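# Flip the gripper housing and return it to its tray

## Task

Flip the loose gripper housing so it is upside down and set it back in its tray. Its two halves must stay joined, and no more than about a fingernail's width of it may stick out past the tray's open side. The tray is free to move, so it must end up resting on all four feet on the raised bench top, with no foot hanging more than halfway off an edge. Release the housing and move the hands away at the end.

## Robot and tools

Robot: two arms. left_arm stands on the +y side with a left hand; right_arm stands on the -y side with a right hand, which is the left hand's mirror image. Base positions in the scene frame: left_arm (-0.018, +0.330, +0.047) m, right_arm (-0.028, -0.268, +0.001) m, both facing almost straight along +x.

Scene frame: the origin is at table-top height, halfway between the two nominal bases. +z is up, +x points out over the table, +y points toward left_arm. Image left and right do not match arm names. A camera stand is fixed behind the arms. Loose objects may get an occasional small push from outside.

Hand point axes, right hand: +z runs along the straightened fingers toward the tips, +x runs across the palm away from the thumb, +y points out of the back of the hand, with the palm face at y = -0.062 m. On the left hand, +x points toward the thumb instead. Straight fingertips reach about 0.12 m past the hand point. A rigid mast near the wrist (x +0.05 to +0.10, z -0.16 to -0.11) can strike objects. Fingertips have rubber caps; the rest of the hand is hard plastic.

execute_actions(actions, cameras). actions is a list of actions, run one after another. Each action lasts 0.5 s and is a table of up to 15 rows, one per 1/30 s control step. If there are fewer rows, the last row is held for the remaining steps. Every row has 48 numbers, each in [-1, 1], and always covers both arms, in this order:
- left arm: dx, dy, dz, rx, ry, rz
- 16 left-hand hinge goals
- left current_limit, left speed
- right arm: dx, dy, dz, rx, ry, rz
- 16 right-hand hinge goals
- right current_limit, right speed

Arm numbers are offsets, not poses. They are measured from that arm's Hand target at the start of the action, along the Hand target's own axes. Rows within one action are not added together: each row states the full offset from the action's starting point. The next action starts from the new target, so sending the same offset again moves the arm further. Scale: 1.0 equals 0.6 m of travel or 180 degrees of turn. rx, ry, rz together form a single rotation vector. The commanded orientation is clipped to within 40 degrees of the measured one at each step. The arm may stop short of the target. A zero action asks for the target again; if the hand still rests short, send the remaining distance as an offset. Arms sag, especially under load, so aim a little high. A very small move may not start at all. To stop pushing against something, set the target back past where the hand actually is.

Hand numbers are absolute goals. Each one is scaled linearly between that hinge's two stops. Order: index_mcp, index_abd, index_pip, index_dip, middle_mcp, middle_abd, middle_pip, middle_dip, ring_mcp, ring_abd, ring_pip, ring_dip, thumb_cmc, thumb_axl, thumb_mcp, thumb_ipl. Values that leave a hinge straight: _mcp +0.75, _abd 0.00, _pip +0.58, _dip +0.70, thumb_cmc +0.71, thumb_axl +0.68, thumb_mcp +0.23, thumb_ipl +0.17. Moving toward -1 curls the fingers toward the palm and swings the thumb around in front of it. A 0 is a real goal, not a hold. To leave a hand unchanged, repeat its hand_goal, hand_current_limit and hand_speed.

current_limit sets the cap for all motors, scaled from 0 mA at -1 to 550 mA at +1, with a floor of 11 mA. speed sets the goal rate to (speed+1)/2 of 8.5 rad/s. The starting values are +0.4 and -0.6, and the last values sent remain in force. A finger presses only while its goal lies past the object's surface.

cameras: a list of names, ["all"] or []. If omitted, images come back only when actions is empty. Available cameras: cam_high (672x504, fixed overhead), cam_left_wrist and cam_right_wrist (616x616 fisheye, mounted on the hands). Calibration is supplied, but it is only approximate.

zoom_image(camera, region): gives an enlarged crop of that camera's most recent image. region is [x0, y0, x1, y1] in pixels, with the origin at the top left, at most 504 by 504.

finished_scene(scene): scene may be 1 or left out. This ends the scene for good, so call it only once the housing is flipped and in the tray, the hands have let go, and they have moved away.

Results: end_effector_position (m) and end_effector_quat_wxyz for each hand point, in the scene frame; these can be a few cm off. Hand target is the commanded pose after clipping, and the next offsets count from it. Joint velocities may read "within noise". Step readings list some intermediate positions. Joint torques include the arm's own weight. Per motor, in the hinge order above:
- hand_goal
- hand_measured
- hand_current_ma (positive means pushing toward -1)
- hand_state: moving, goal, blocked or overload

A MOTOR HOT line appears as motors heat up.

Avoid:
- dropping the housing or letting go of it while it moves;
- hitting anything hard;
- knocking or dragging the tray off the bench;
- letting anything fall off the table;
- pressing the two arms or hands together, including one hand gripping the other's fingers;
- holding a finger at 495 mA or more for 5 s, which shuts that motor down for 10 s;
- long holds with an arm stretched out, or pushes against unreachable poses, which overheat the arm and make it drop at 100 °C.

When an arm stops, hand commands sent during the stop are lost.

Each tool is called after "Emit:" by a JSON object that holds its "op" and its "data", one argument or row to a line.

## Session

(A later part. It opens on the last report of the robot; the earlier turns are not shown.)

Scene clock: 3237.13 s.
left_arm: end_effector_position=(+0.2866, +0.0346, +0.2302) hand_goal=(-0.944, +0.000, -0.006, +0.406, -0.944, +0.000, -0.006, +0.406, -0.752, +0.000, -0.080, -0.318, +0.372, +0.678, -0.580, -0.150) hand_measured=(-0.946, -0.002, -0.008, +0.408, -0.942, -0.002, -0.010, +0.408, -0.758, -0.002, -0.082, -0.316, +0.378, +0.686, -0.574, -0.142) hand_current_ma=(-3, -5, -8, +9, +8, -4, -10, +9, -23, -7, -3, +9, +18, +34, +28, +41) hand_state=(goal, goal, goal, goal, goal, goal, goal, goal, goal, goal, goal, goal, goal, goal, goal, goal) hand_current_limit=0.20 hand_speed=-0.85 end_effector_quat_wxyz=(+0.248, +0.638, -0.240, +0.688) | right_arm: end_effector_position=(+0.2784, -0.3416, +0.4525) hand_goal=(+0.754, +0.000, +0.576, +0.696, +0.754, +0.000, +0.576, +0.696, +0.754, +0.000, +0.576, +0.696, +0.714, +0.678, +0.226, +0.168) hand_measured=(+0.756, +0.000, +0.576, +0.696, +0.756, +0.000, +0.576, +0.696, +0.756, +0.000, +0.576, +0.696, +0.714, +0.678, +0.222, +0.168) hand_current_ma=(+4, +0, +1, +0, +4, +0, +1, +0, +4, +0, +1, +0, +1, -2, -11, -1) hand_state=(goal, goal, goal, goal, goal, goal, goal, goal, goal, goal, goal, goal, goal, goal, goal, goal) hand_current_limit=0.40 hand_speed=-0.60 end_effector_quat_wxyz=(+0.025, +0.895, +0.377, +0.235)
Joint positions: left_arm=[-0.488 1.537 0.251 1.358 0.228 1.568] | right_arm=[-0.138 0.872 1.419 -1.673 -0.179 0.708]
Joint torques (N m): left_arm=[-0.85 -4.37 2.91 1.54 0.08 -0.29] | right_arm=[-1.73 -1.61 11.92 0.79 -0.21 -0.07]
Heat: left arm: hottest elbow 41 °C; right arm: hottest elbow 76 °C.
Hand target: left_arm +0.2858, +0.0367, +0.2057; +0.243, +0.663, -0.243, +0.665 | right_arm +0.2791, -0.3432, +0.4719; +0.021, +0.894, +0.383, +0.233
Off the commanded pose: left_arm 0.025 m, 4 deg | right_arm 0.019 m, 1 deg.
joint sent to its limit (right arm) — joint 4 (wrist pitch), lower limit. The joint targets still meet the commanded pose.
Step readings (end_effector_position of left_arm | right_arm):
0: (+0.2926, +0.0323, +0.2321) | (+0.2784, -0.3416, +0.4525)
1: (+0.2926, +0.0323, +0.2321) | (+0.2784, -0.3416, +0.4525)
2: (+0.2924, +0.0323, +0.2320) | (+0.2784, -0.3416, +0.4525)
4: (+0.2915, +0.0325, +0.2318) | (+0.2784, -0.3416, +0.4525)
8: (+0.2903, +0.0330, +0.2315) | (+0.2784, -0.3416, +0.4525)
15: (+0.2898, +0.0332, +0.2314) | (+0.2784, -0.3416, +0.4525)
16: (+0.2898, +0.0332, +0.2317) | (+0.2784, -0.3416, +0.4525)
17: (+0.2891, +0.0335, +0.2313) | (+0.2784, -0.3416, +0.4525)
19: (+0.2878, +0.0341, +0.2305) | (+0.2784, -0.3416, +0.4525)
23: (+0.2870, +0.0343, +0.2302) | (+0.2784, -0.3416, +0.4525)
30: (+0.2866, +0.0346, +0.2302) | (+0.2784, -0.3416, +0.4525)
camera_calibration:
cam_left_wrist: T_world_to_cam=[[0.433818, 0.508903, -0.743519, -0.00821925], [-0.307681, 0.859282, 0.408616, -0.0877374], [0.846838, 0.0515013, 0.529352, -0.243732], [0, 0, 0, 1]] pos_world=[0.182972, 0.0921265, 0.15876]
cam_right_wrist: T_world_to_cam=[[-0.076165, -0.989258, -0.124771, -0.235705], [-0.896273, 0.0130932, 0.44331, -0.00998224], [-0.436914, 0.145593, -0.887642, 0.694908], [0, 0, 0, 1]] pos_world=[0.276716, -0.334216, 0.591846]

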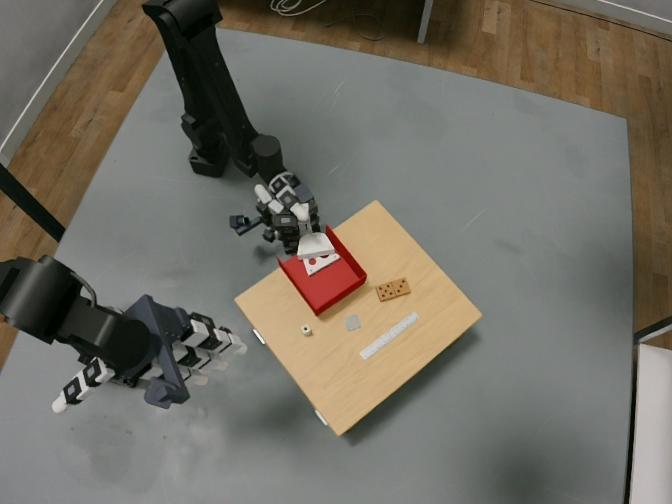

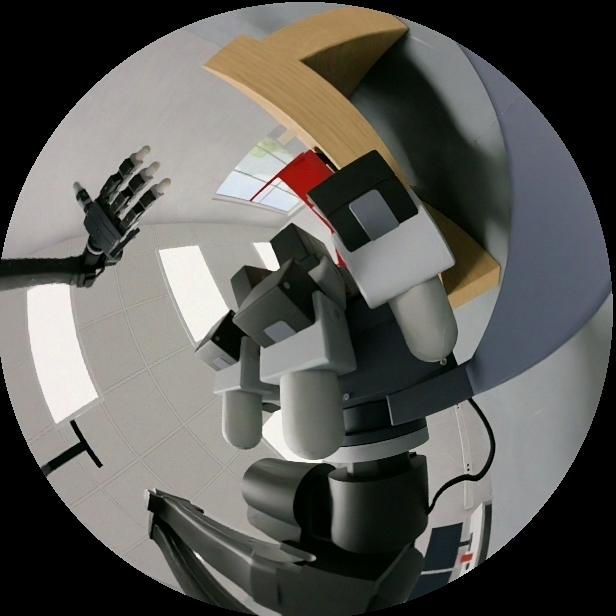

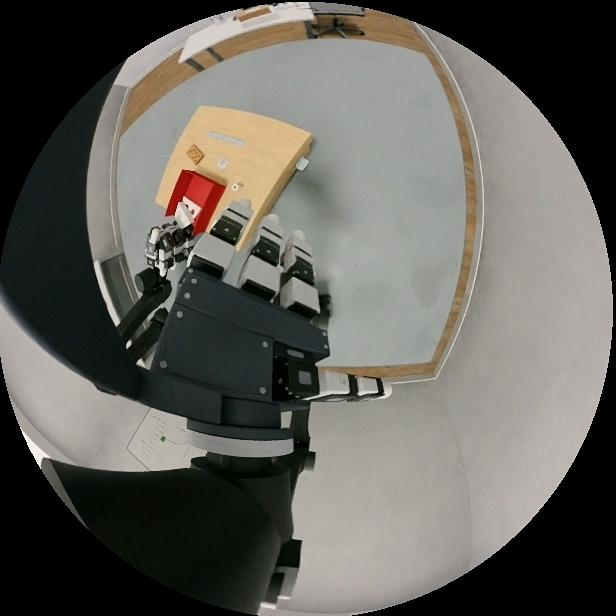

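Emit:
{"op": "execute_actions", "data": {
  "actions": [
    [[0.03,0,-0.012,0,0,0,-0.945,0,-0.007,0.406,-0.945,0,-0.007,0.406,-0.753,0,-0.08,-0.319,0.371,0.678,-0.58,-0.15,0.2,-0.85,0,0,0,0,0,0,0.754,0,0.576,0.696,0.754,0,0.576,0.696,0.754,0,0.576,0.696,0.714,0.678,0.226,0.168,0.4,-0.6]],
    [[0,0,-0.012,0,0,0,-0.945,0,-0.007,0.406,-0.945,0,-0.007,0.406,-0.753,0,-0.08,-0.319,0.371,0.678,-0.58,-0.15,0.2,-0.85,0,0,0,0,0,0,0.754,0,0.576,0.696,0.754,0,0.576,0.696,0.754,0,0.576,0.696,0.714,0.678,0.226,0.168,0.4,-0.6]]
  ],
  "cameras": ["cam_high", "cam_right_wrist", "cam_left_wrist"]
}}

Emit:
{"op": "zoom_image", "data": {
  "camera": "cam_high",
  "region": [278, 215, 338, 275]
}}

Emit:
{"op": "zoom_image", "data": {
  "camera": "cam_left_wrist",
  "region": [210, 130, 360, 250]
}}

Scene clock: 3244.33 s.
left_arm: end_effector_position=(+0.2739, +0.0432, +0.2214) hand_goal=(-0.944, +0.000, -0.006, +0.406, -0.944, +0.000, -0.006, +0.406, -0.752, +0.000, -0.080, -0.318, +0.372, +0.678, -0.580, -0.150) hand_measured=(-0.946, -0.002, -0.008, +0.408, -0.942, -0.002, -0.010, +0.408, -0.752, -0.002, -0.082, -0.316, +0.378, +0.686, -0.574, -0.142) hand_current_ma=(-3, -5, -8, +9, +8, -4, -10, +9, +1, -7, -3, +9, +18, +34, +28, +41) hand_state=(goal, goal, goal, goal, goal, goal, goal, goal, goal, goal, goal, goal, goal, goal, goal, goal) hand_current_limit=0.20 hand_speed=-0.85 end_effector_quat_wxyz=(+0.246, +0.665, -0.244, +0.662) | right_arm: end_effector_position=(+0.2784, -0.3416, +0.4525) hand_goal=(+0.754, +0.000, +0.576, +0.696, +0.754, +0.000, +0.576, +0.696, +0.754, +0.000, +0.576, +0.696, +0.714, +0.678, +0.226, +0.168) hand_measured=(+0.756, +0.000, +0.576, +0.696, +0.756, +0.000, +0.576, +0.696, +0.756, +0.000, +0.576, +0.696, +0.714, +0.678, +0.222, +0.168) hand_current_ma=(+4, +0, +1, +0, +4, +0, +1, +0, +4, +0, +1, +0, +1, -2, -11, -1) hand_state=(goal, goal, goal, goal, goal, goal, goal, goal, goal, goal, goal, goal, goal, goal, goal, goal) hand_current_limit=0.40 hand_speed=-0.60 end_effector_quat_wxyz=(+0.025, +0.895, +0.377, +0.235)
Joint positions: left_arm=[-0.478 1.456 0.209 1.245 0.241 1.567] | right_arm=[-0.138 0.872 1.419 -1.673 -0.179 0.708]
Joint torques (N m): left_arm=[-0.44 -7.59 4.29 1.61 0.11 -0.28] | right_arm=[-1.14 -1.67 11.95 0.84 -0.22 -0.09]
Heat: left arm: hottest elbow 40 °C; right arm: hottest elbow 76 °C.
Hand target: left_arm +0.2747, +0.0460, +0.2238; +0.243, +0.663, -0.243, +0.665 | right_arm +0.2791, -0.3432, +0.4719; +0.021, +0.894, +0.383, +0.233
Off the commanded pose: left_arm 0.004 m, 0 deg | right_arm 0.019 m, 1 deg.
joint sent to its limit (right arm) — joint 4 (wrist pitch), lower limit. The joint targets still meet the commanded pose.
Step readings (end_effector_position of left_arm | right_arm):
0: (+0.2866, +0.0346, +0.2303) | (+0.2784, -0.3416, +0.4525)
1: (+0.2866, +0.0346, +0.2302) | (+0.2784, -0.3416, +0.4525)
2: (+0.2863, +0.0348, +0.2301) | (+0.2784, -0.3416, +0.4525)
4: (+0.2859, +0.0350, +0.2307) | (+0.2784, -0.3416, +0.4525)
8: (+0.2811, +0.0379, +0.2261) | (+0.2784, -0.3416, +0.4525)
15: (+0.2785, +0.0394, +0.2196) | (+0.2784, -0.3416, +0.4525)
16: (+0.2784, +0.0394, +0.2195) | (+0.2784, -0.3416, +0.4525)
17: (+0.2781, +0.0394, +0.2199) | (+0.2784, -0.3416, +0.4525)
19: (+0.2771, +0.0402, +0.2207) | (+0.2784, -0.3416, +0.4525)
23: (+0.2745, +0.0427, +0.2212) | (+0.2784, -0.3416, +0.4525)
30: (+0.2739, +0.0432, +0.2214) | (+0.2784, -0.3416, +0.4525)
camera_calibration:
cam_left_wrist: T_world_to_cam=[[0.38584, 0.532246, -0.753553, 0.000783488], [-0.275494, 0.846004, 0.456486, -0.114181], [0.880472, 0.0314686, 0.473053, -0.224624], [0, 0, 0, 1]] pos_world=[0.166017, 0.103249, 0.158971]
cam_right_wrist: T_world_to_cam=[[-0.076165, -0.989258, -0.124771, -0.235705], [-0.896273, 0.0130932, 0.44331, -0.00998224], [-0.436914, 0.145593, -0.887642, 0.694908], [0, 0, 0, 1]] pos_world=[0.276716, -0.334216, 0.591846]

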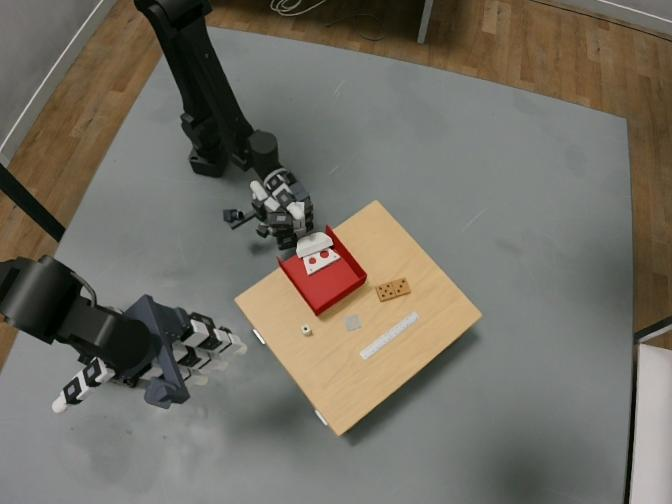

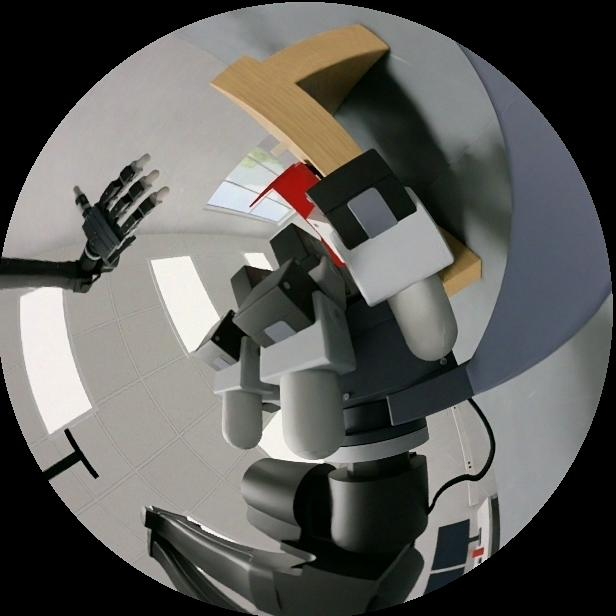

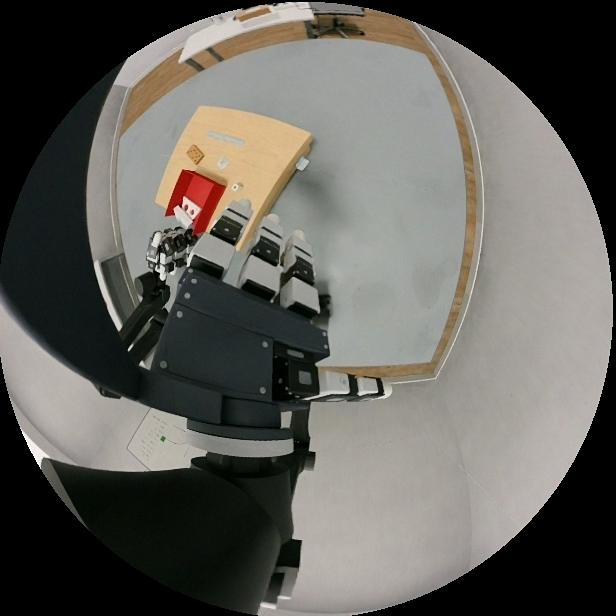

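Scaled by 8.400 from the camera's 672x504 image, which has a finer 960x720 frame.

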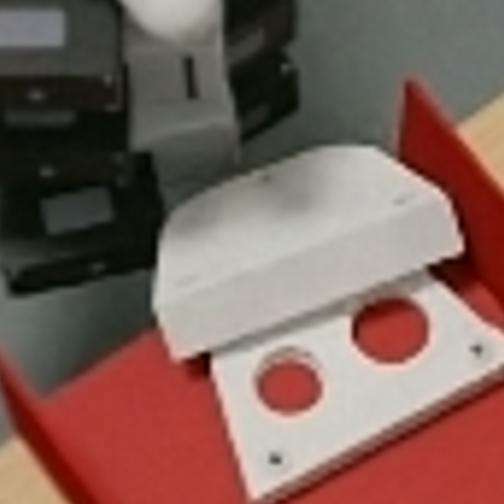

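Scaled by 3.360 from the camera's 616x616 image, which has a finer 880x880 frame.

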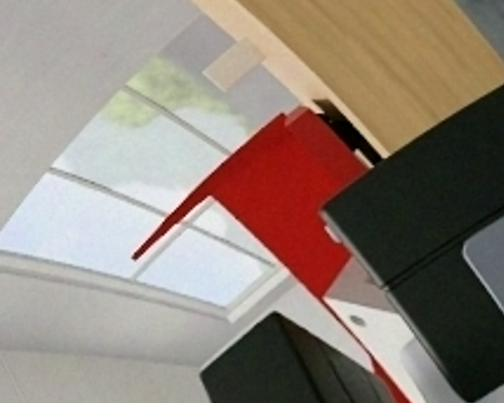

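Emit:
{"op": "execute_actions", "data": {
  "actions": [
    [[0.035,0,0.012,0,0,0,-0.945,0,-0.007,0.406,-0.945,0,-0.007,0.406,-0.753,0,-0.08,-0.319,0.371,0.678,-0.58,-0.15,0.2,-0.85,0,0,0,0,0,0,0.754,0,0.576,0.696,0.754,0,0.576,0.696,0.754,0,0.576,0.696,0.714,0.678,0.226,0.168,0.4,-0.6]],
    [[0.035,0,0.012,0,0,0,-0.945,0,-0.007,0.406,-0.945,0,-0.007,0.406,-0.753,0,-0.08,-0.319,0.371,0.678,-0.58,-0.15,0.2,-0.85,0,0,0,0,0,0,0.754,0,0.576,0.696,0.754,0,0.576,0.696,0.754,0,0.576,0.696,0.714,0.678,0.226,0.168,0.4,-0.6]]
  ],
  "cameras": ["cam_high", "cam_right_wrist", "cam_left_wrist"]
}}

Emit:
{"op": "zoom_image", "data": {
  "camera": "cam_high",
  "region": [278, 215, 338, 275]
}}

Emit:
{"op": "zoom_image", "data": {
  "camera": "cam_right_wrist",
  "region": [160, 190, 220, 250]
}}

Emit:
{"op": "zoom_image", "data": {
  "camera": "cam_left_wrist",
  "region": [210, 130, 360, 250]
}}

Scene clock: 3254.40 s.
left_arm: end_effector_position=(+0.2765, +0.0430, +0.2511) hand_goal=(-0.944, +0.000, -0.006, +0.406, -0.944, +0.000, -0.006, +0.406, -0.752, +0.000, -0.080, -0.318, +0.372, +0.678, -0.580, -0.150) hand_measured=(-0.946, -0.002, -0.008, +0.408, -0.942, -0.002, -0.010, +0.408, -0.752, -0.002, -0.082, -0.316, +0.378, +0.686, -0.574, -0.142) hand_current_ma=(-3, -5, -8, +9, +8, -4, -10, +9, +1, -7, -3, +9, +18, +34, +28, +41) hand_state=(goal, goal, goal, goal, goal, goal, goal, goal, goal, goal, goal, goal, goal, goal, goal, goal) hand_current_limit=0.20 hand_speed=-0.85 end_effector_quat_wxyz=(+0.243, +0.675, -0.243, +0.653) | right_arm: end_effector_position=(+0.2784, -0.3416, +0.4525) hand_goal=(+0.754, +0.000, +0.576, +0.696, +0.754, +0.000, +0.576, +0.696, +0.754, +0.000, +0.576, +0.696, +0.714, +0.678, +0.226, +0.168) hand_measured=(+0.756, +0.000, +0.576, +0.696, +0.756, +0.000, +0.576, +0.696, +0.756, +0.000, +0.576, +0.696, +0.714, +0.678, +0.222, +0.168) hand_current_ma=(+4, +0, +1, +0, +4, +0, +1, +0, +4, +0, +1, +0, +1, -2, -11, -1) hand_state=(goal, goal, goal, goal, goal, goal, goal, goal, goal, goal, goal, goal, goal, goal, goal, goal) hand_current_limit=0.40 hand_speed=-0.60 end_effector_quat_wxyz=(+0.025, +0.895, +0.377, +0.235)
Joint positions: left_arm=[-0.478 1.242 0.236 0.976 0.234 1.567] | right_arm=[-0.138 0.872 1.419 -1.673 -0.179 0.708]
Joint torques (N m): left_arm=[-1.73 -5.77 9.01 1.8 -0.13 -0.27] | right_arm=[-1.67 -1.67 11.96 0.83 -0.23 -0.06]
Heat: left arm: hottest elbow 40 °C; right arm: hottest elbow 76 °C.
Hand target: left_arm +0.2855, +0.0367, +0.2657; +0.244, +0.663, -0.243, +0.665 | right_arm +0.2791, -0.3432, +0.4719; +0.021, +0.894, +0.383, +0.233
Off the commanded pose: left_arm 0.018 m, 2 deg | right_arm 0.019 m, 1 deg.
joint sent to its limit (right arm) — joint 4 (wrist pitch), lower limit. The joint targets still meet the commanded pose.
Step readings (end_effector_position of left_arm | right_arm):
0: (+0.2739, +0.0432, +0.2214) | (+0.2784, -0.3416, +0.4525)
1: (+0.2739, +0.0432, +0.2212) | (+0.2784, -0.3416, +0.4525)
2: (+0.2739, +0.0432, +0.2206) | (+0.2784, -0.3416, +0.4525)
4: (+0.2735, +0.0434, +0.2216) | (+0.2784, -0.3416, +0.4525)
8: (+0.2717, +0.0444, +0.2334) | (+0.2784, -0.3416, +0.4525)
15: (+0.2712, +0.0447, +0.2340) | (+0.2784, -0.3416, +0.4525)
16: (+0.2712, +0.0447, +0.2334) | (+0.2784, -0.3416, +0.4525)
17: (+0.2717, +0.0446, +0.2326) | (+0.2784, -0.3416, +0.4525)
19: (+0.2724, +0.0446, +0.2328) | (+0.2784, -0.3416, +0.4525)
23: (+0.2736, +0.0442, +0.2460) | (+0.2784, -0.3416, +0.4525)
30: (+0.2764, +0.0431, +0.2519) | (+0.2784, -0.3416, +0.4525)
camera_calibration:
cam_left_wrist: T_world_to_cam=[[0.363664, 0.544261, -0.755995, 0.0284844], [-0.269882, 0.838315, 0.4737, -0.132512], [0.891578, 0.031762, 0.451751, -0.238704], [0, 0, 0, 1]] pos_world=[0.166701, 0.103166, 0.19214]
cam_right_wrist: T_world_to_cam=[[-0.076165, -0.989258, -0.124771, -0.235705], [-0.896273, 0.0130932, 0.44331, -0.00998224], [-0.436914, 0.145593, -0.887642, 0.694908], [0, 0, 0, 1]] pos_world=[0.276716, -0.334216, 0.591846]

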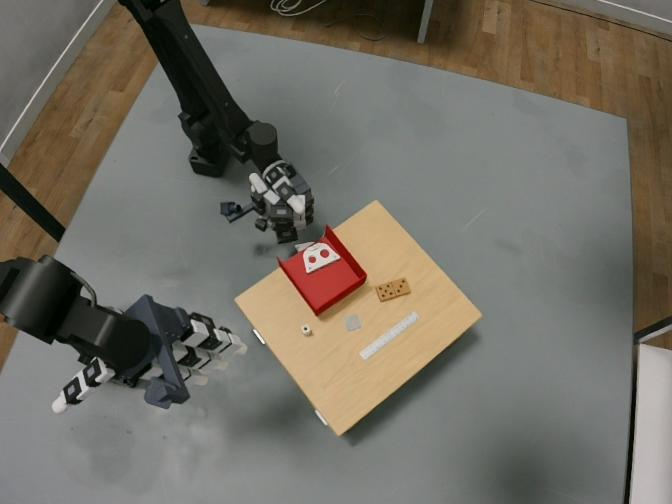

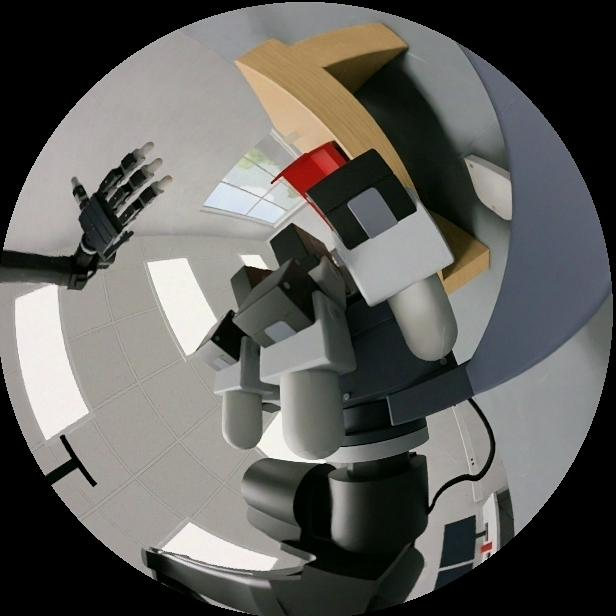

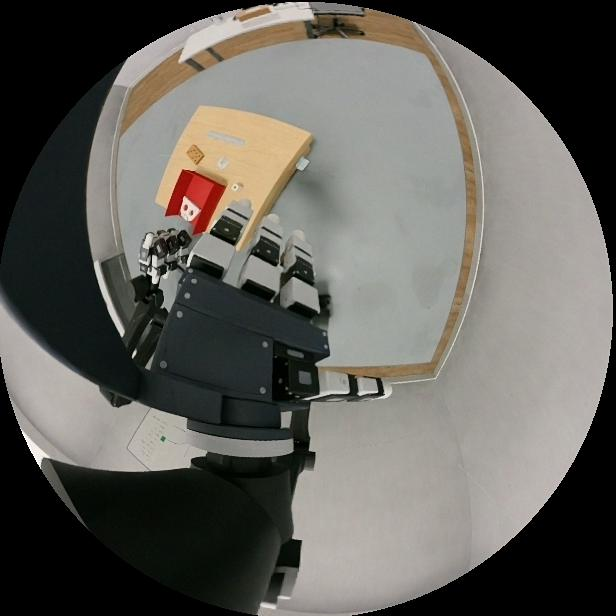

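Scaled by 8.400 from the camera's 672x504 image, which has a finer 960x720 frame.

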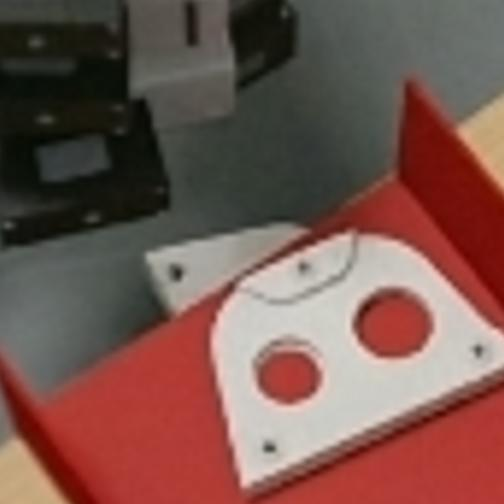

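Scaled by 8.400 from the camera's 616x616 image, which has a finer 880x880 frame.

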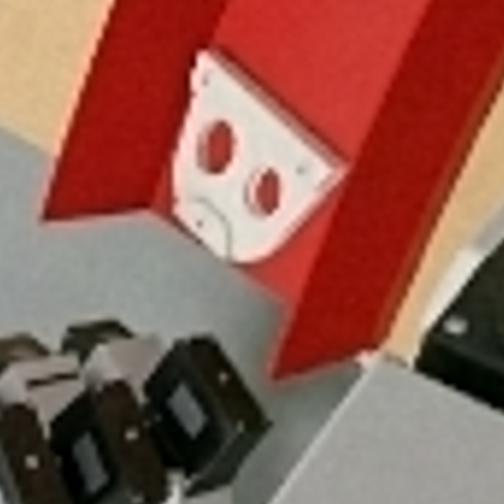

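Scaled by 3.360 from the camera's 616x616 image, which has a finer 880x880 frame.

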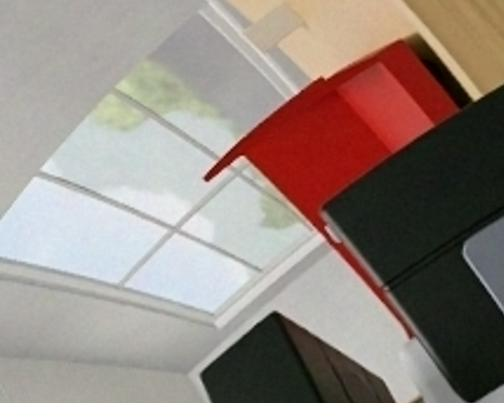

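Emit:
{"op": "zoom_image", "data": {
  "camera": "cam_left_wrist",
  "region": [340, 80, 560, 300]
}}

Emit:
{"op": "zoom_image", "data": {
  "camera": "cam_high",
  "region": [240, 200, 360, 300]
}}

Scaled by 2.291 from the camera's 616x616 image, which has a finer 880x880 frame.

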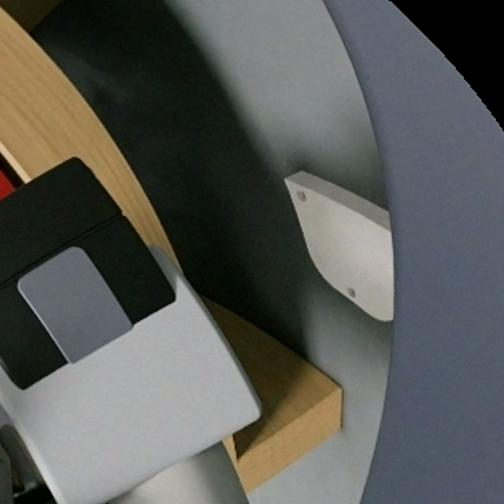

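Scaled by 4.200 from the camera's 672x504 image, which has a finer 960x720 frame.

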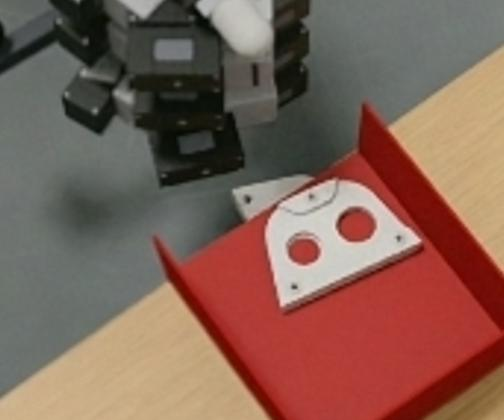

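Emit:
{"op": "execute_actions", "data": {
  "actions": [
    [[0.08,0,-0.02,0,0,0,-0.548,0,-0.3,0.406,-0.548,0,-0.3,0.406,-0.548,0,-0.3,0.406,0.357,0.678,0,-0.373,0.4,-0.6,0,0,0,0,0,0,0.754,0,0.576,0.696,0.754,0,0.576,0.696,0.754,0,0.576,0.696,0.714,0.678,0.226,0.168,0.4,-0.6]],
    [[0.08,0,0,0,0,0,-0.548,0,-0.3,0.406,-0.548,0,-0.3,0.406,-0.548,0,-0.3,0.406,0.357,0.678,0,-0.373,0.4,-0.6,0,0,0,0,0,0,0.754,0,0.576,0.696,0.754,0,0.576,0.696,0.754,0,0.576,0.696,0.714,0.678,0.226,0.168,0.4,-0.6]]
  ],
  "cameras": ["all"]
}}

Emit:
{"op": "zoom_image", "data": {
  "camera": "cam_left_wrist",
  "region": [340, 0, 560, 220]
}}

Emit:
{"op": "zoom_image", "data": {
  "camera": "cam_high",
  "region": [240, 200, 360, 300]
}}

Scene clock: 3333.17 s.
left_arm: end_effector_position=(+0.2653, +0.0475, +0.3411) hand_goal=(-0.548, +0.000, -0.300, +0.406, -0.548, +0.000, -0.300, +0.406, -0.548, +0.000, -0.300, +0.406, +0.358, +0.678, +0.000, -0.372) hand_measured=(-0.550, -0.002, -0.296, +0.408, -0.550, -0.002, -0.296, +0.408, -0.550, -0.002, -0.296, +0.404, +0.358, +0.678, -0.006, -0.372) hand_current_ma=(-5, -5, +10, +9, -5, -4, +12, +9, -6, -7, +10, -9, -3, +2, -26, +4) hand_state=(goal, goal, goal, goal, goal, goal, goal, goal, goal, goal, goal, goal, goal, goal, goal, goal) hand_current_limit=0.40 hand_speed=-0.60 end_effector_quat_wxyz=(+0.246, +0.673, -0.245, +0.653) | right_arm: end_effector_position=(+0.2784, -0.3416, +0.4525) hand_goal=(+0.754, +0.000, +0.576, +0.696, +0.754, +0.000, +0.576, +0.696, +0.754, +0.000, +0.576, +0.696, +0.714, +0.678, +0.226, +0.168) hand_measured=(+0.756, +0.000, +0.576, +0.696, +0.756, +0.000, +0.576, +0.696, +0.756, +0.000, +0.576, +0.696, +0.714, +0.678, +0.222, +0.168) hand_current_ma=(+4, +0, +1, +0, +4, +0, +1, +0, +4, +0, +1, +0, +1, -2, -11, -1) hand_state=(goal, goal, goal, goal, goal, goal, goal, goal, goal, goal, goal, goal, goal, goal, goal, goal) hand_current_limit=0.40 hand_speed=-0.60 end_effector_quat_wxyz=(+0.025, +0.895, +0.377, +0.235)
Joint positions: left_arm=[-0.478 0.845 0.35 0.468 0.243 1.567] | right_arm=[-0.138 0.872 1.419 -1.673 -0.179 0.708]
Joint torques (N m): left_arm=[-0.26 -1.96 13 1.77 0.03 -0.29] | right_arm=[-1.38 -1.67 11.96 0.85 -0.24 -0.08]
Heat: left arm: hottest elbow 45 °C; right arm: hottest elbow 76 °C.
Hand target: left_arm +0.2764, +0.0447, +0.3618; +0.243, +0.663, -0.243, +0.665 | right_arm +0.2791, -0.3432, +0.4719; +0.021, +0.894, +0.383, +0.233
Off the commanded pose: left_arm 0.023 m, 2 deg | right_arm 0.019 m, 1 deg.
joint sent to its limit (right arm) — joint 4 (wrist pitch), lower limit. The joint targets still meet the commanded pose.
Step readings (end_effector_position of left_arm | right_arm):
0: (+0.2765, +0.0430, +0.2511) | (+0.2784, -0.3416, +0.4525)
1: (+0.2765, +0.0430, +0.2508) | (+0.2784, -0.3416, +0.4525)
2: (+0.2764, +0.0431, +0.2502) | (+0.2784, -0.3416, +0.4525)
4: (+0.2737, +0.0442, +0.2544) | (+0.2784, -0.3416, +0.4525)
8: (+0.2645, +0.0481, +0.2849) | (+0.2784, -0.3416, +0.4525)
15: (+0.2646, +0.0479, +0.2979) | (+0.2784, -0.3416, +0.4525)
16: (+0.2648, +0.0479, +0.2961) | (+0.2784, -0.3416, +0.4525)
17: (+0.2652, +0.0476, +0.2945) | (+0.2784, -0.3416, +0.4525)
19: (+0.2648, +0.0476, +0.2956) | (+0.2784, -0.3416, +0.4525)
23: (+0.2620, +0.0490, +0.3228) | (+0.2784, -0.3416, +0.4525)
30: (+0.2649, +0.0477, +0.3438) | (+0.2784, -0.3416, +0.4525)
camera_calibration:
cam_left_wrist: T_world_to_cam=[[0.370009, 0.540068, -0.755923, 0.0966076], [-0.264389, 0.84124, 0.471608, -0.182814], [0.890613, 0.0253584, 0.454054, -0.269789], [0, 0, 0, 1]] pos_world=[0.156198, 0.108457, 0.281743]
cam_right_wrist: T_world_to_cam=[[-0.076165, -0.989258, -0.124771, -0.235705], [-0.896273, 0.0130932, 0.44331, -0.00998224], [-0.436914, 0.145593, -0.887642, 0.694908], [0, 0, 0, 1]] pos_world=[0.276716, -0.334216, 0.591846]

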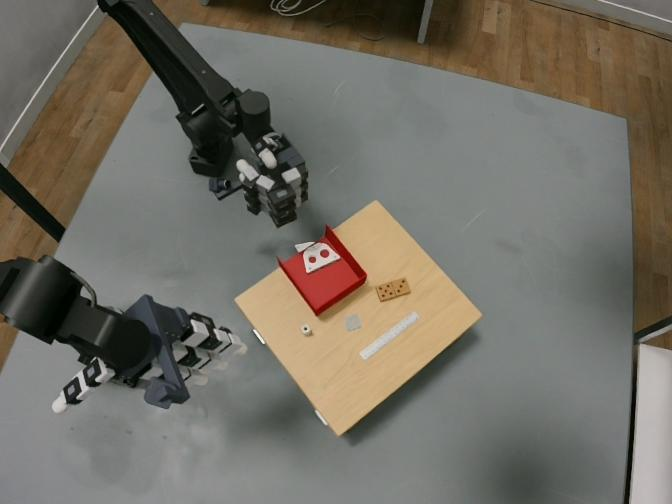

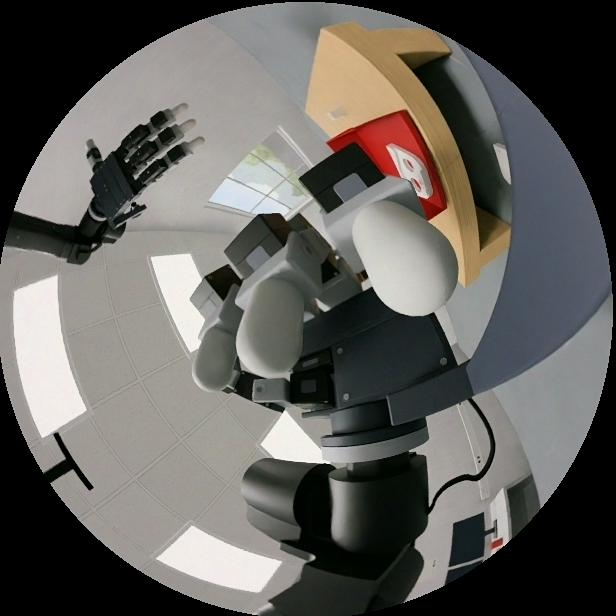

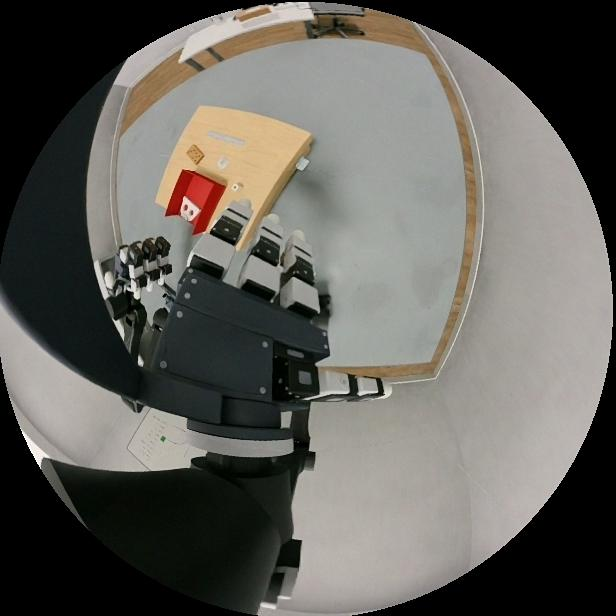

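Scaled by 2.291 from the camera's 616x616 image, which has a finer 880x880 frame.

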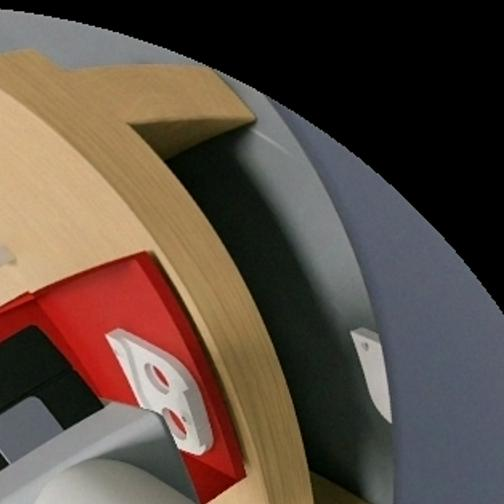

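Scaled by 4.200 from the camera's 672x504 image, which has a finer 960x720 frame.

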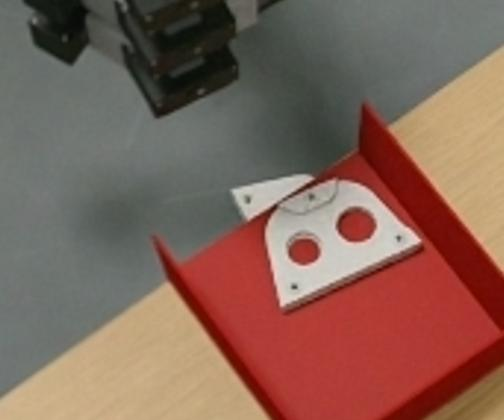

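Emit:
{"op": "execute_actions", "data": {
  "actions": [
    [[0,0,0,0.0492,-0.0491,-0.0585,-0.548,0,-0.3,0.406,-0.548,0,-0.3,0.406,-0.548,0,-0.3,0.406,0.357,0.678,0,-0.373,0.4,-0.6,-0.05,-0.036,0.06,0,0,0,0.754,0,0.576,0.696,0.754,0,0.576,0.696,0.754,0,0.576,0.696,0.714,0.678,0.226,0.168,0.4,-0.6]],
    [[0,0,0,0.0492,-0.0491,-0.0585,-0.548,0,-0.3,0.406,-0.548,0,-0.3,0.406,-0.548,0,-0.3,0.406,0.357,0.678,0,-0.373,0.4,-0.6,-0.05,-0.036,0.06,0,0,0,0.754,0,0.576,0.696,0.754,0,0.576,0.696,0.754,0,0.576,0.696,0.714,0.678,0.226,0.168,0.4,-0.6]],
    [[0,0,0,0.0492,-0.0491,-0.0585,-0.548,0,-0.3,0.406,-0.548,0,-0.3,0.406,-0.548,0,-0.3,0.406,0.357,0.678,0,-0.373,0.4,-0.6,-0.05,-0.036,0.06,0,0,0,0.754,0,0.576,0.696,0.754,0,0.576,0.696,0.754,0,0.576,0.696,0.714,0.678,0.226,0.168,0.4,-0.6]],
    [[0,0,0,0.0492,-0.0491,-0.0585,-0.548,0,-0.3,0.406,-0.548,0,-0.3,0.406,-0.548,0,-0.3,0.406,0.357,0.678,0,-0.373,0.4,-0.6,0,0,0,0,0,0,0.754,0,0.576,0.696,0.754,0,0.576,0.696,0.754,0,0.576,0.696,0.714,0.678,0.226,0.168,0.4,-0.6]]
  ],
  "cameras": []
}}

Scene clock: 3360.40 s.
left_arm: end_effector_position=(+0.2702, +0.0542, +0.3305) hand_goal=(-0.548, +0.000, -0.300, +0.406, -0.548, +0.000, -0.300, +0.406, -0.548, +0.000, -0.300, +0.406, +0.358, +0.678, +0.000, -0.372) hand_measured=(-0.544, -0.002, -0.298, +0.408, -0.544, -0.002, -0.296, +0.408, -0.544, -0.002, -0.298, +0.404, +0.356, +0.678, -0.004, -0.372) hand_current_ma=(+13, -5, +9, +9, +11, -4, +10, +9, +12, -7, +9, -9, -5, +2, -20, +4) hand_state=(goal, goal, goal, goal, goal, goal, goal, goal, goal, goal, goal, goal, goal, goal, goal, goal) hand_current_limit=0.40 hand_speed=-0.60 end_effector_quat_wxyz=(+0.153, +0.916, +0.140, +0.344) | right_arm: end_effector_position=(+0.2265, -0.3434, +0.3212) hand_goal=(+0.754, +0.000, +0.576, +0.696, +0.754, +0.000, +0.576, +0.696, +0.754, +0.000, +0.576, +0.696, +0.714, +0.678, +0.226, +0.168) hand_measured=(+0.756, +0.000, +0.576, +0.696, +0.756, +0.000, +0.576, +0.696, +0.756, +0.000, +0.576, +0.696, +0.714, +0.678, +0.222, +0.168) hand_current_ma=(+3, +0, +1, +0, +3, +0, +1, +0, +4, +0, +1, +0, +1, -2, -11, -1) hand_state=(goal, goal, goal, goal, goal, goal, goal, goal, goal, goal, goal, goal, goal, goal, goal, goal) hand_current_limit=0.40 hand_speed=-0.60 end_effector_quat_wxyz=(+0.013, +0.897, +0.382, +0.223)
Joint positions: left_arm=[-0.894 0.771 0.713 -0.841 -0.414 0.532] | right_arm=[-0.206 0.623 0.971 -1.522 -0.217 0.635]
Joint torques (N m): left_arm=[-1.67 -2.37 14.78 1.32 -0.36 -0.26] | right_arm=[-1.03 -0.03 9.05 1.66 -0.25 -0.08]
Heat: left arm: hottest elbow 54 °C; right arm: hottest elbow 75 °C.
Hand target: left_arm +0.2763, +0.0447, +0.3618; +0.171, +0.908, +0.150, +0.352 | right_arm +0.2282, -0.3447, +0.3257; +0.021, +0.894, +0.383, +0.233
Off the commanded pose: left_arm 0.033 m, 3 deg | right_arm 0.005 m, 1 deg.
Step readings (end_effector_position of left_arm | right_arm):
0: (+0.2653, +0.0475, +0.3411) | (+0.2784, -0.3416, +0.4525)
1: (+0.2667, +0.0480, +0.3402) | (+0.2785, -0.3416, +0.4525)
2: (+0.2712, +0.0496, +0.3380) | (+0.2783, -0.3415, +0.4518)
4: (+0.2788, +0.0533, +0.3309) | (+0.2759, -0.3414, +0.4446)
8: (+0.2732, +0.0524, +0.3255) | (+0.2645, -0.3425, +0.4229)
15: (+0.2687, +0.0510, +0.3241) | (+0.2614, -0.3426, +0.4189)
16: (+0.2702, +0.0518, +0.3236) | (+0.2615, -0.3425, +0.4181)
17: (+0.2732, +0.0533, +0.3221) | (+0.2619, -0.3427, +0.4158)
19: (+0.2761, +0.0559, +0.3180) | (+0.2590, -0.3428, +0.4017)
23: (+0.2693, +0.0534, +0.3176) | (+0.2447, -0.3428, +0.3707)
30: (+0.2693, +0.0514, +0.3244) | (+0.2434, -0.3429, +0.3702)
31: (+0.2702, +0.0520, +0.3245) | (+0.2435, -0.3429, +0.3695)
32: (+0.2715, +0.0534, +0.3233) | (+0.2439, -0.3429, +0.3674)
34: (+0.2724, +0.0557, +0.3194) | (+0.2410, -0.3432, +0.3539)
38: (+0.2671, +0.0529, +0.3207) | (+0.2271, -0.3432, +0.3221)
45: (+0.2679, +0.0523, +0.3316) | (+0.2259, -0.3434, +0.3208)
46: (+0.2686, +0.0527, +0.3317) | (+0.2261, -0.3435, +0.3209)
47: (+0.2684, +0.0533, +0.3303) | (+0.2263, -0.3435, +0.3210)
49: (+0.2681, +0.0548, +0.3265) | (+0.2264, -0.3434, +0.3211)
53: (+0.2660, +0.0510, +0.3260) | (+0.2265, -0.3434, +0.3211)
60: (+0.2685, +0.0516, +0.3314) | (+0.2265, -0.3434, +0.3212)
No camera images: "cameras" was empty.

Emit:
{"op": "execute_actions", "data": {
  "actions": [
    [[0,0,0,0.0492,-0.0491,-0.0585,-0.548,0,-0.3,0.406,-0.548,0,-0.3,0.406,-0.548,0,-0.3,0.406,0.357,0.678,0,-0.373,0.4,-0.6,0,0,0,0,0,0,0.754,0,0.576,0.696,0.754,0,0.576,0.696,0.754,0,0.576,0.696,0.714,0.678,0.226,0.168,0.4,-0.6]],
    [[0,0,0,0.0492,-0.0491,-0.0585,-0.548,0,-0.3,0.406,-0.548,0,-0.3,0.406,-0.548,0,-0.3,0.406,0.357,0.678,0,-0.373,0.4,-0.6,0,0,0,0,0,0,0.754,0,0.576,0.696,0.754,0,0.576,0.696,0.754,0,0.576,0.696,0.714,0.678,0.226,0.168,0.4,-0.6]],
    [[0,0,0,0.0492,-0.0491,-0.0585,-0.548,0,-0.3,0.406,-0.548,0,-0.3,0.406,-0.548,0,-0.3,0.406,0.357,0.678,0,-0.373,0.4,-0.6,0,0,0,0,0,0,0.754,0,0.576,0.696,0.754,0,0.576,0.696,0.754,0,0.576,0.696,0.714,0.678,0.226,0.168,0.4,-0.6]]
  ],
  "cameras": ["all"]
}}

Scene clock: 3369.63 s.
left_arm: end_effector_position=(+0.2666, +0.0505, +0.3404) hand_goal=(-0.548, +0.000, -0.300, +0.406, -0.548, +0.000, -0.300, +0.406, -0.548, +0.000, -0.300, +0.406, +0.358, +0.678, +0.000, -0.372) hand_measured=(-0.542, -0.002, -0.298, +0.408, -0.542, -0.002, -0.296, +0.408, -0.542, -0.002, -0.298, +0.404, +0.358, +0.678, -0.004, -0.372) hand_current_ma=(+25, -5, +9, +9, +22, -4, +10, +9, +25, -7, +9, -9, -2, +2, -20, +4) hand_state=(goal, goal, goal, goal, goal, goal, goal, goal, goal, goal, goal, goal, goal, goal, goal, goal) hand_current_limit=0.40 hand_speed=-0.60 end_effector_quat_wxyz=(+0.063, +0.910, +0.409, +0.034) | right_arm: end_effector_position=(+0.2265, -0.3434, +0.3212) hand_goal=(+0.754, +0.000, +0.576, +0.696, +0.754, +0.000, +0.576, +0.696, +0.754, +0.000, +0.576, +0.696, +0.714, +0.678, +0.226, +0.168) hand_measured=(+0.756, +0.000, +0.576, +0.696, +0.756, +0.000, +0.576, +0.696, +0.756, +0.000, +0.576, +0.696, +0.714, +0.678, +0.222, +0.168) hand_current_ma=(+3, +0, +1, +0, +3, +0, +1, +0, +4, +0, +1, +0, +1, -2, -11, -1) hand_state=(goal, goal, goal, goal, goal, goal, goal, goal, goal, goal, goal, goal, goal, goal, goal, goal) hand_current_limit=0.40 hand_speed=-0.60 end_effector_quat_wxyz=(+0.013, +0.897, +0.382, +0.223)
Joint positions: left_arm=[-0.887 1.076 1.155 -1.51 -0.032 -0.147] | right_arm=[-0.206 0.623 0.971 -1.522 -0.217 0.635]
Joint torques (N m): left_arm=[-0.26 -5.6 13.18 0.36 0 -0.15] | right_arm=[-1.32 -0.15 9.09 1.61 -0.24 -0.07]
Heat: left arm: hottest elbow 55 °C; right arm: hottest elbow 73 °C.
Hand target: left_arm +0.2764, +0.0447, +0.3617; +0.079, +0.903, +0.420, +0.037 | right_arm +0.2282, -0.3447, +0.3257; +0.021, +0.894, +0.383, +0.233
Off the commanded pose: left_arm 0.024 m, 2 deg | right_arm 0.005 m, 1 deg.
Step readings (end_effector_position of left_arm | right_arm):
0: (+0.2702, +0.0542, +0.3305) | (+0.2265, -0.3434, +0.3212)
1: (+0.2702, +0.0543, +0.3306) | (+0.2265, -0.3434, +0.3212)
2: (+0.2691, +0.0550, +0.3294) | (+0.2265, -0.3434, +0.3212)
4: (+0.2664, +0.0547, +0.3273) | (+0.2265, -0.3434, +0.3212)
8: (+0.2675, +0.0504, +0.3314) | (+0.2265, -0.3434, +0.3212)
15: (+0.2700, +0.0524, +0.3349) | (+0.2265, -0.3434, +0.3212)
16: (+0.2694, +0.0525, +0.3344) | (+0.2265, -0.3434, +0.3212)
17: (+0.2669, +0.0521, +0.3329) | (+0.2265, -0.3434, +0.3212)
19: (+0.2628, +0.0511, +0.3309) | (+0.2265, -0.3434, +0.3212)
23: (+0.2651, +0.0469, +0.3355) | (+0.2265, -0.3434, +0.3212)
30: (+0.2675, +0.0498, +0.3371) | (+0.2265, -0.3434, +0.3212)
31: (+0.2665, +0.0499, +0.3368) | (+0.2265, -0.3434, +0.3212)
32: (+0.2635, +0.0493, +0.3355) | (+0.2265, -0.3434, +0.3212)
34: (+0.2590, +0.0479, +0.3351) | (+0.2265, -0.3434, +0.3212)
38: (+0.2641, +0.0444, +0.3406) | (+0.2265, -0.3434, +0.3212)
45: (+0.2664, +0.0486, +0.3389) | (+0.2265, -0.3434, +0.3212)
camera_calibration:
cam_left_wrist: T_world_to_cam=[[-0.99091, -0.124357, -0.0513177, 0.250503], [-0.125122, 0.711784, 0.691164, -0.289934], [-0.0494239, 0.691302, -0.720873, 0.346338], [0, 0, 0, 1]] pos_world=[0.229066, -0.00190237, 0.462913]
cam_right_wrist: T_world_to_cam=[[-0.0678408, -0.98888, -0.132337, -0.257077], [-0.881985, -0.00256027, 0.47127, -0.0158263], [-0.466368, 0.148691, -0.872004, 0.558613], [0, 0, 0, 1]] pos_world=[0.22912, -0.33732, 0.460551]

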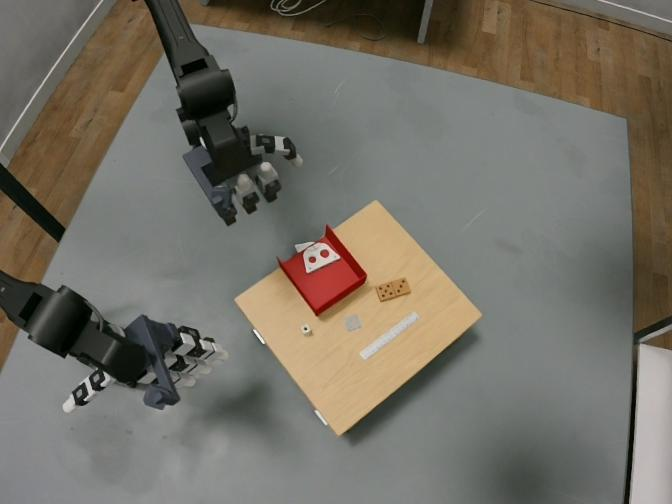

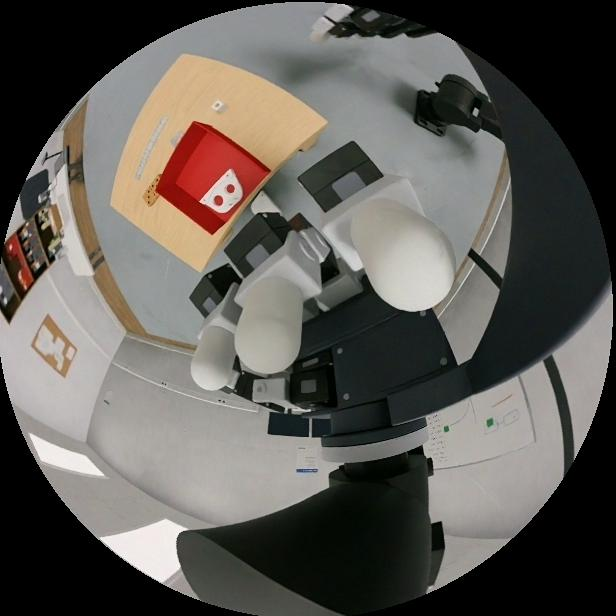

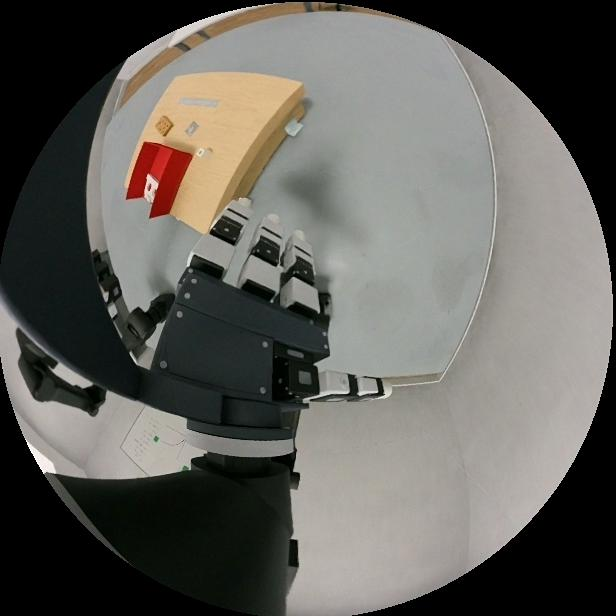

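Emit:
{"op": "zoom_image", "data": {
  "camera": "cam_left_wrist",
  "region": [130, 100, 350, 320]
}}

Scaled by 2.291 from the camera's 616x616 image, which has a finer 880x880 frame.

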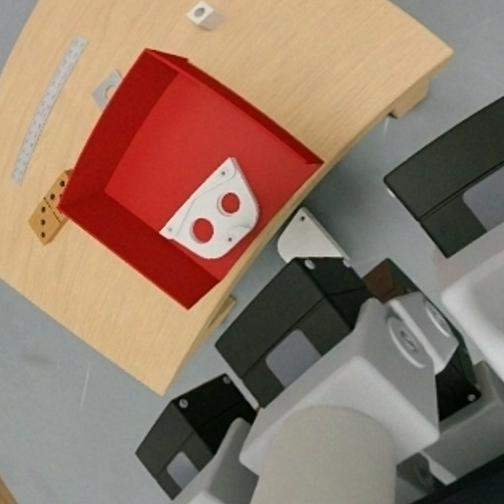

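Emit:
{"op": "execute_actions", "data": {
  "actions": [
    [[0,-0.0984,-0.0173,0,0,0,-0.548,0,-0.3,0.406,-0.548,0,-0.3,0.406,-0.548,0,-0.3,0.406,0.357,0.678,0,-0.373,0.4,-0.6,0,0,0,0,0,0,0.754,0,0.576,0.696,0.754,0,0.576,0.696,0.754,0,0.576,0.696,0.714,0.678,0.226,0.168,0.4,-0.6]]
  ],
  "cameras": ["cam_left_wrist", "cam_high"]
}}

Emit:
{"op": "zoom_image", "data": {
  "camera": "cam_left_wrist",
  "region": [150, 60, 350, 260]
}}

Scene clock: 3379.97 s.
left_arm: end_effector_position=(+0.2318, +0.0834, +0.3649) hand_goal=(-0.548, +0.000, -0.300, +0.406, -0.548, +0.000, -0.300, +0.406, -0.548, +0.000, -0.300, +0.406, +0.358, +0.678, +0.000, -0.372) hand_measured=(-0.540, -0.002, -0.298, +0.408, -0.542, -0.002, -0.296, +0.408, -0.540, -0.002, -0.298, +0.404, +0.358, +0.678, -0.004, -0.372) hand_current_ma=(+28, -5, +9, +9, +24, -4, +10, +9, +27, -7, +9, -9, -2, +2, -20, +4) hand_state=(goal, goal, goal, goal, goal, goal, goal, goal, goal, goal, goal, goal, goal, goal, goal, goal) hand_current_limit=0.40 hand_speed=-0.60 end_effector_quat_wxyz=(+0.087, +0.905, +0.415, +0.038) | right_arm: end_effector_position=(+0.2265, -0.3434, +0.3212) hand_goal=(+0.754, +0.000, +0.576, +0.696, +0.754, +0.000, +0.576, +0.696, +0.754, +0.000, +0.576, +0.696, +0.714, +0.678, +0.226, +0.168) hand_measured=(+0.756, +0.000, +0.576, +0.696, +0.756, +0.000, +0.576, +0.696, +0.756, +0.000, +0.576, +0.696, +0.714, +0.678, +0.222, +0.168) hand_current_ma=(+3, +0, +1, +0, +3, +0, +1, +0, +4, +0, +1, +0, +1, -2, -11, -1) hand_state=(goal, goal, goal, goal, goal, goal, goal, goal, goal, goal, goal, goal, goal, goal, goal, goal) hand_current_limit=0.40 hand_speed=-0.60 end_effector_quat_wxyz=(+0.013, +0.897, +0.382, +0.223)
Joint positions: left_arm=[-0.914 0.928 1.115 -1.571 -0.034 -0.189] | right_arm=[-0.206 0.623 0.971 -1.522 -0.217 0.635]
Joint torques (N m): left_arm=[-1.9 -4.42 9.22 0.4 -0.26 -0.13] | right_arm=[-1.44 -0.26 9.13 1.59 -0.26 -0.06]
Heat: left arm: hottest elbow 54 °C; right arm: hottest elbow 71 °C.
Hand target: left_arm +0.2306, +0.0833, +0.3617; +0.079, +0.903, +0.420, +0.037 | right_arm +0.2282, -0.3447, +0.3257; +0.021, +0.894, +0.383, +0.233
Off the commanded pose: left_arm 0.003 m, 1 deg | right_arm 0.005 m, 1 deg.
Step readings (end_effector_position of left_arm | right_arm):
0: (+0.2666, +0.0505, +0.3404) | (+0.2265, -0.3434, +0.3212)
1: (+0.2665, +0.0507, +0.3403) | (+0.2265, -0.3434, +0.3212)
2: (+0.2658, +0.0518, +0.3407) | (+0.2265, -0.3434, +0.3212)
4: (+0.2609, +0.0568, +0.3419) | (+0.2265, -0.3434, +0.3212)
8: (+0.2435, +0.0738, +0.3511) | (+0.2265, -0.3434, +0.3212)
15: (+0.2317, +0.0832, +0.3658) | (+0.2265, -0.3434, +0.3212)
camera_calibration:
cam_left_wrist: T_world_to_cam=[[-0.987345, -0.141275, -0.0720537, 0.229475], [-0.153486, 0.736938, 0.658304, -0.318166], [-0.0399024, 0.661032, -0.749296, 0.350125], [0, 0, 0, 1]] pos_world=[0.191708, 0.0354441, 0.488331]
Images, in order (width x height): cam_high 672x504, cam_left_wrist 616x616.

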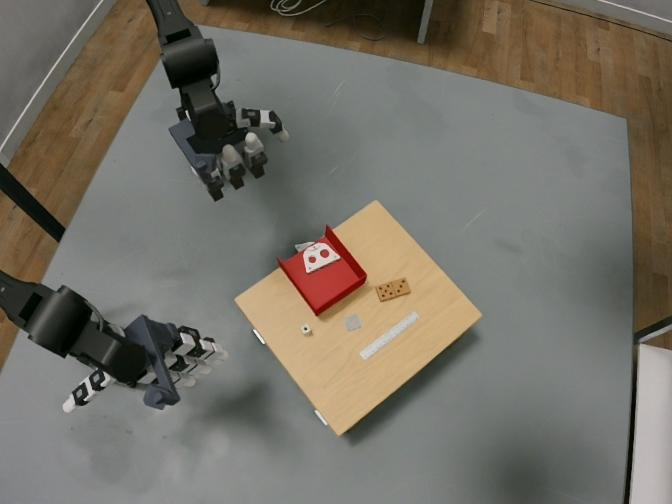

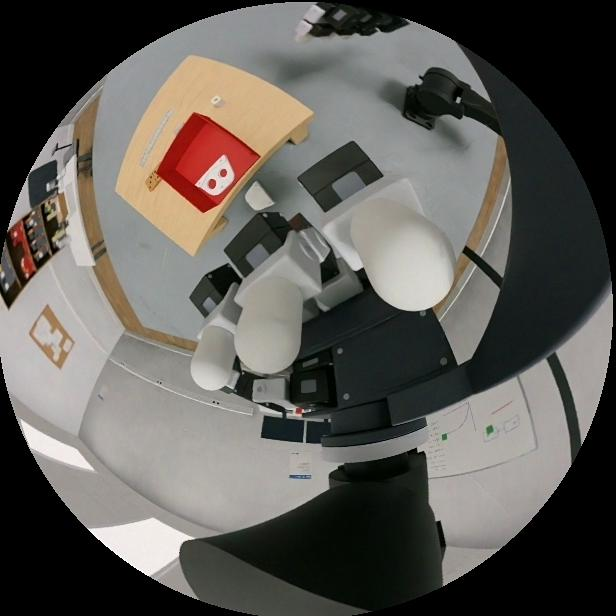

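Scaled by 2.520 from the camera's 616x616 image, which has a finer 880x880 frame.

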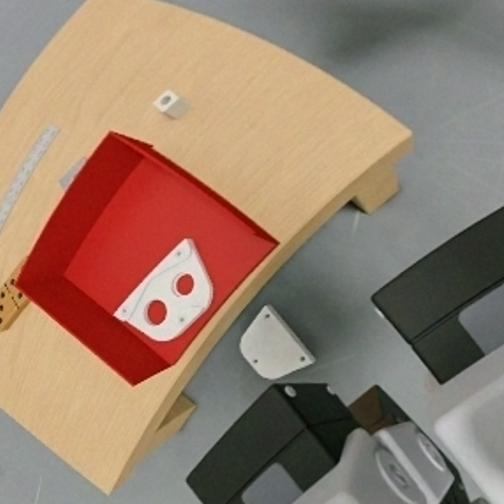

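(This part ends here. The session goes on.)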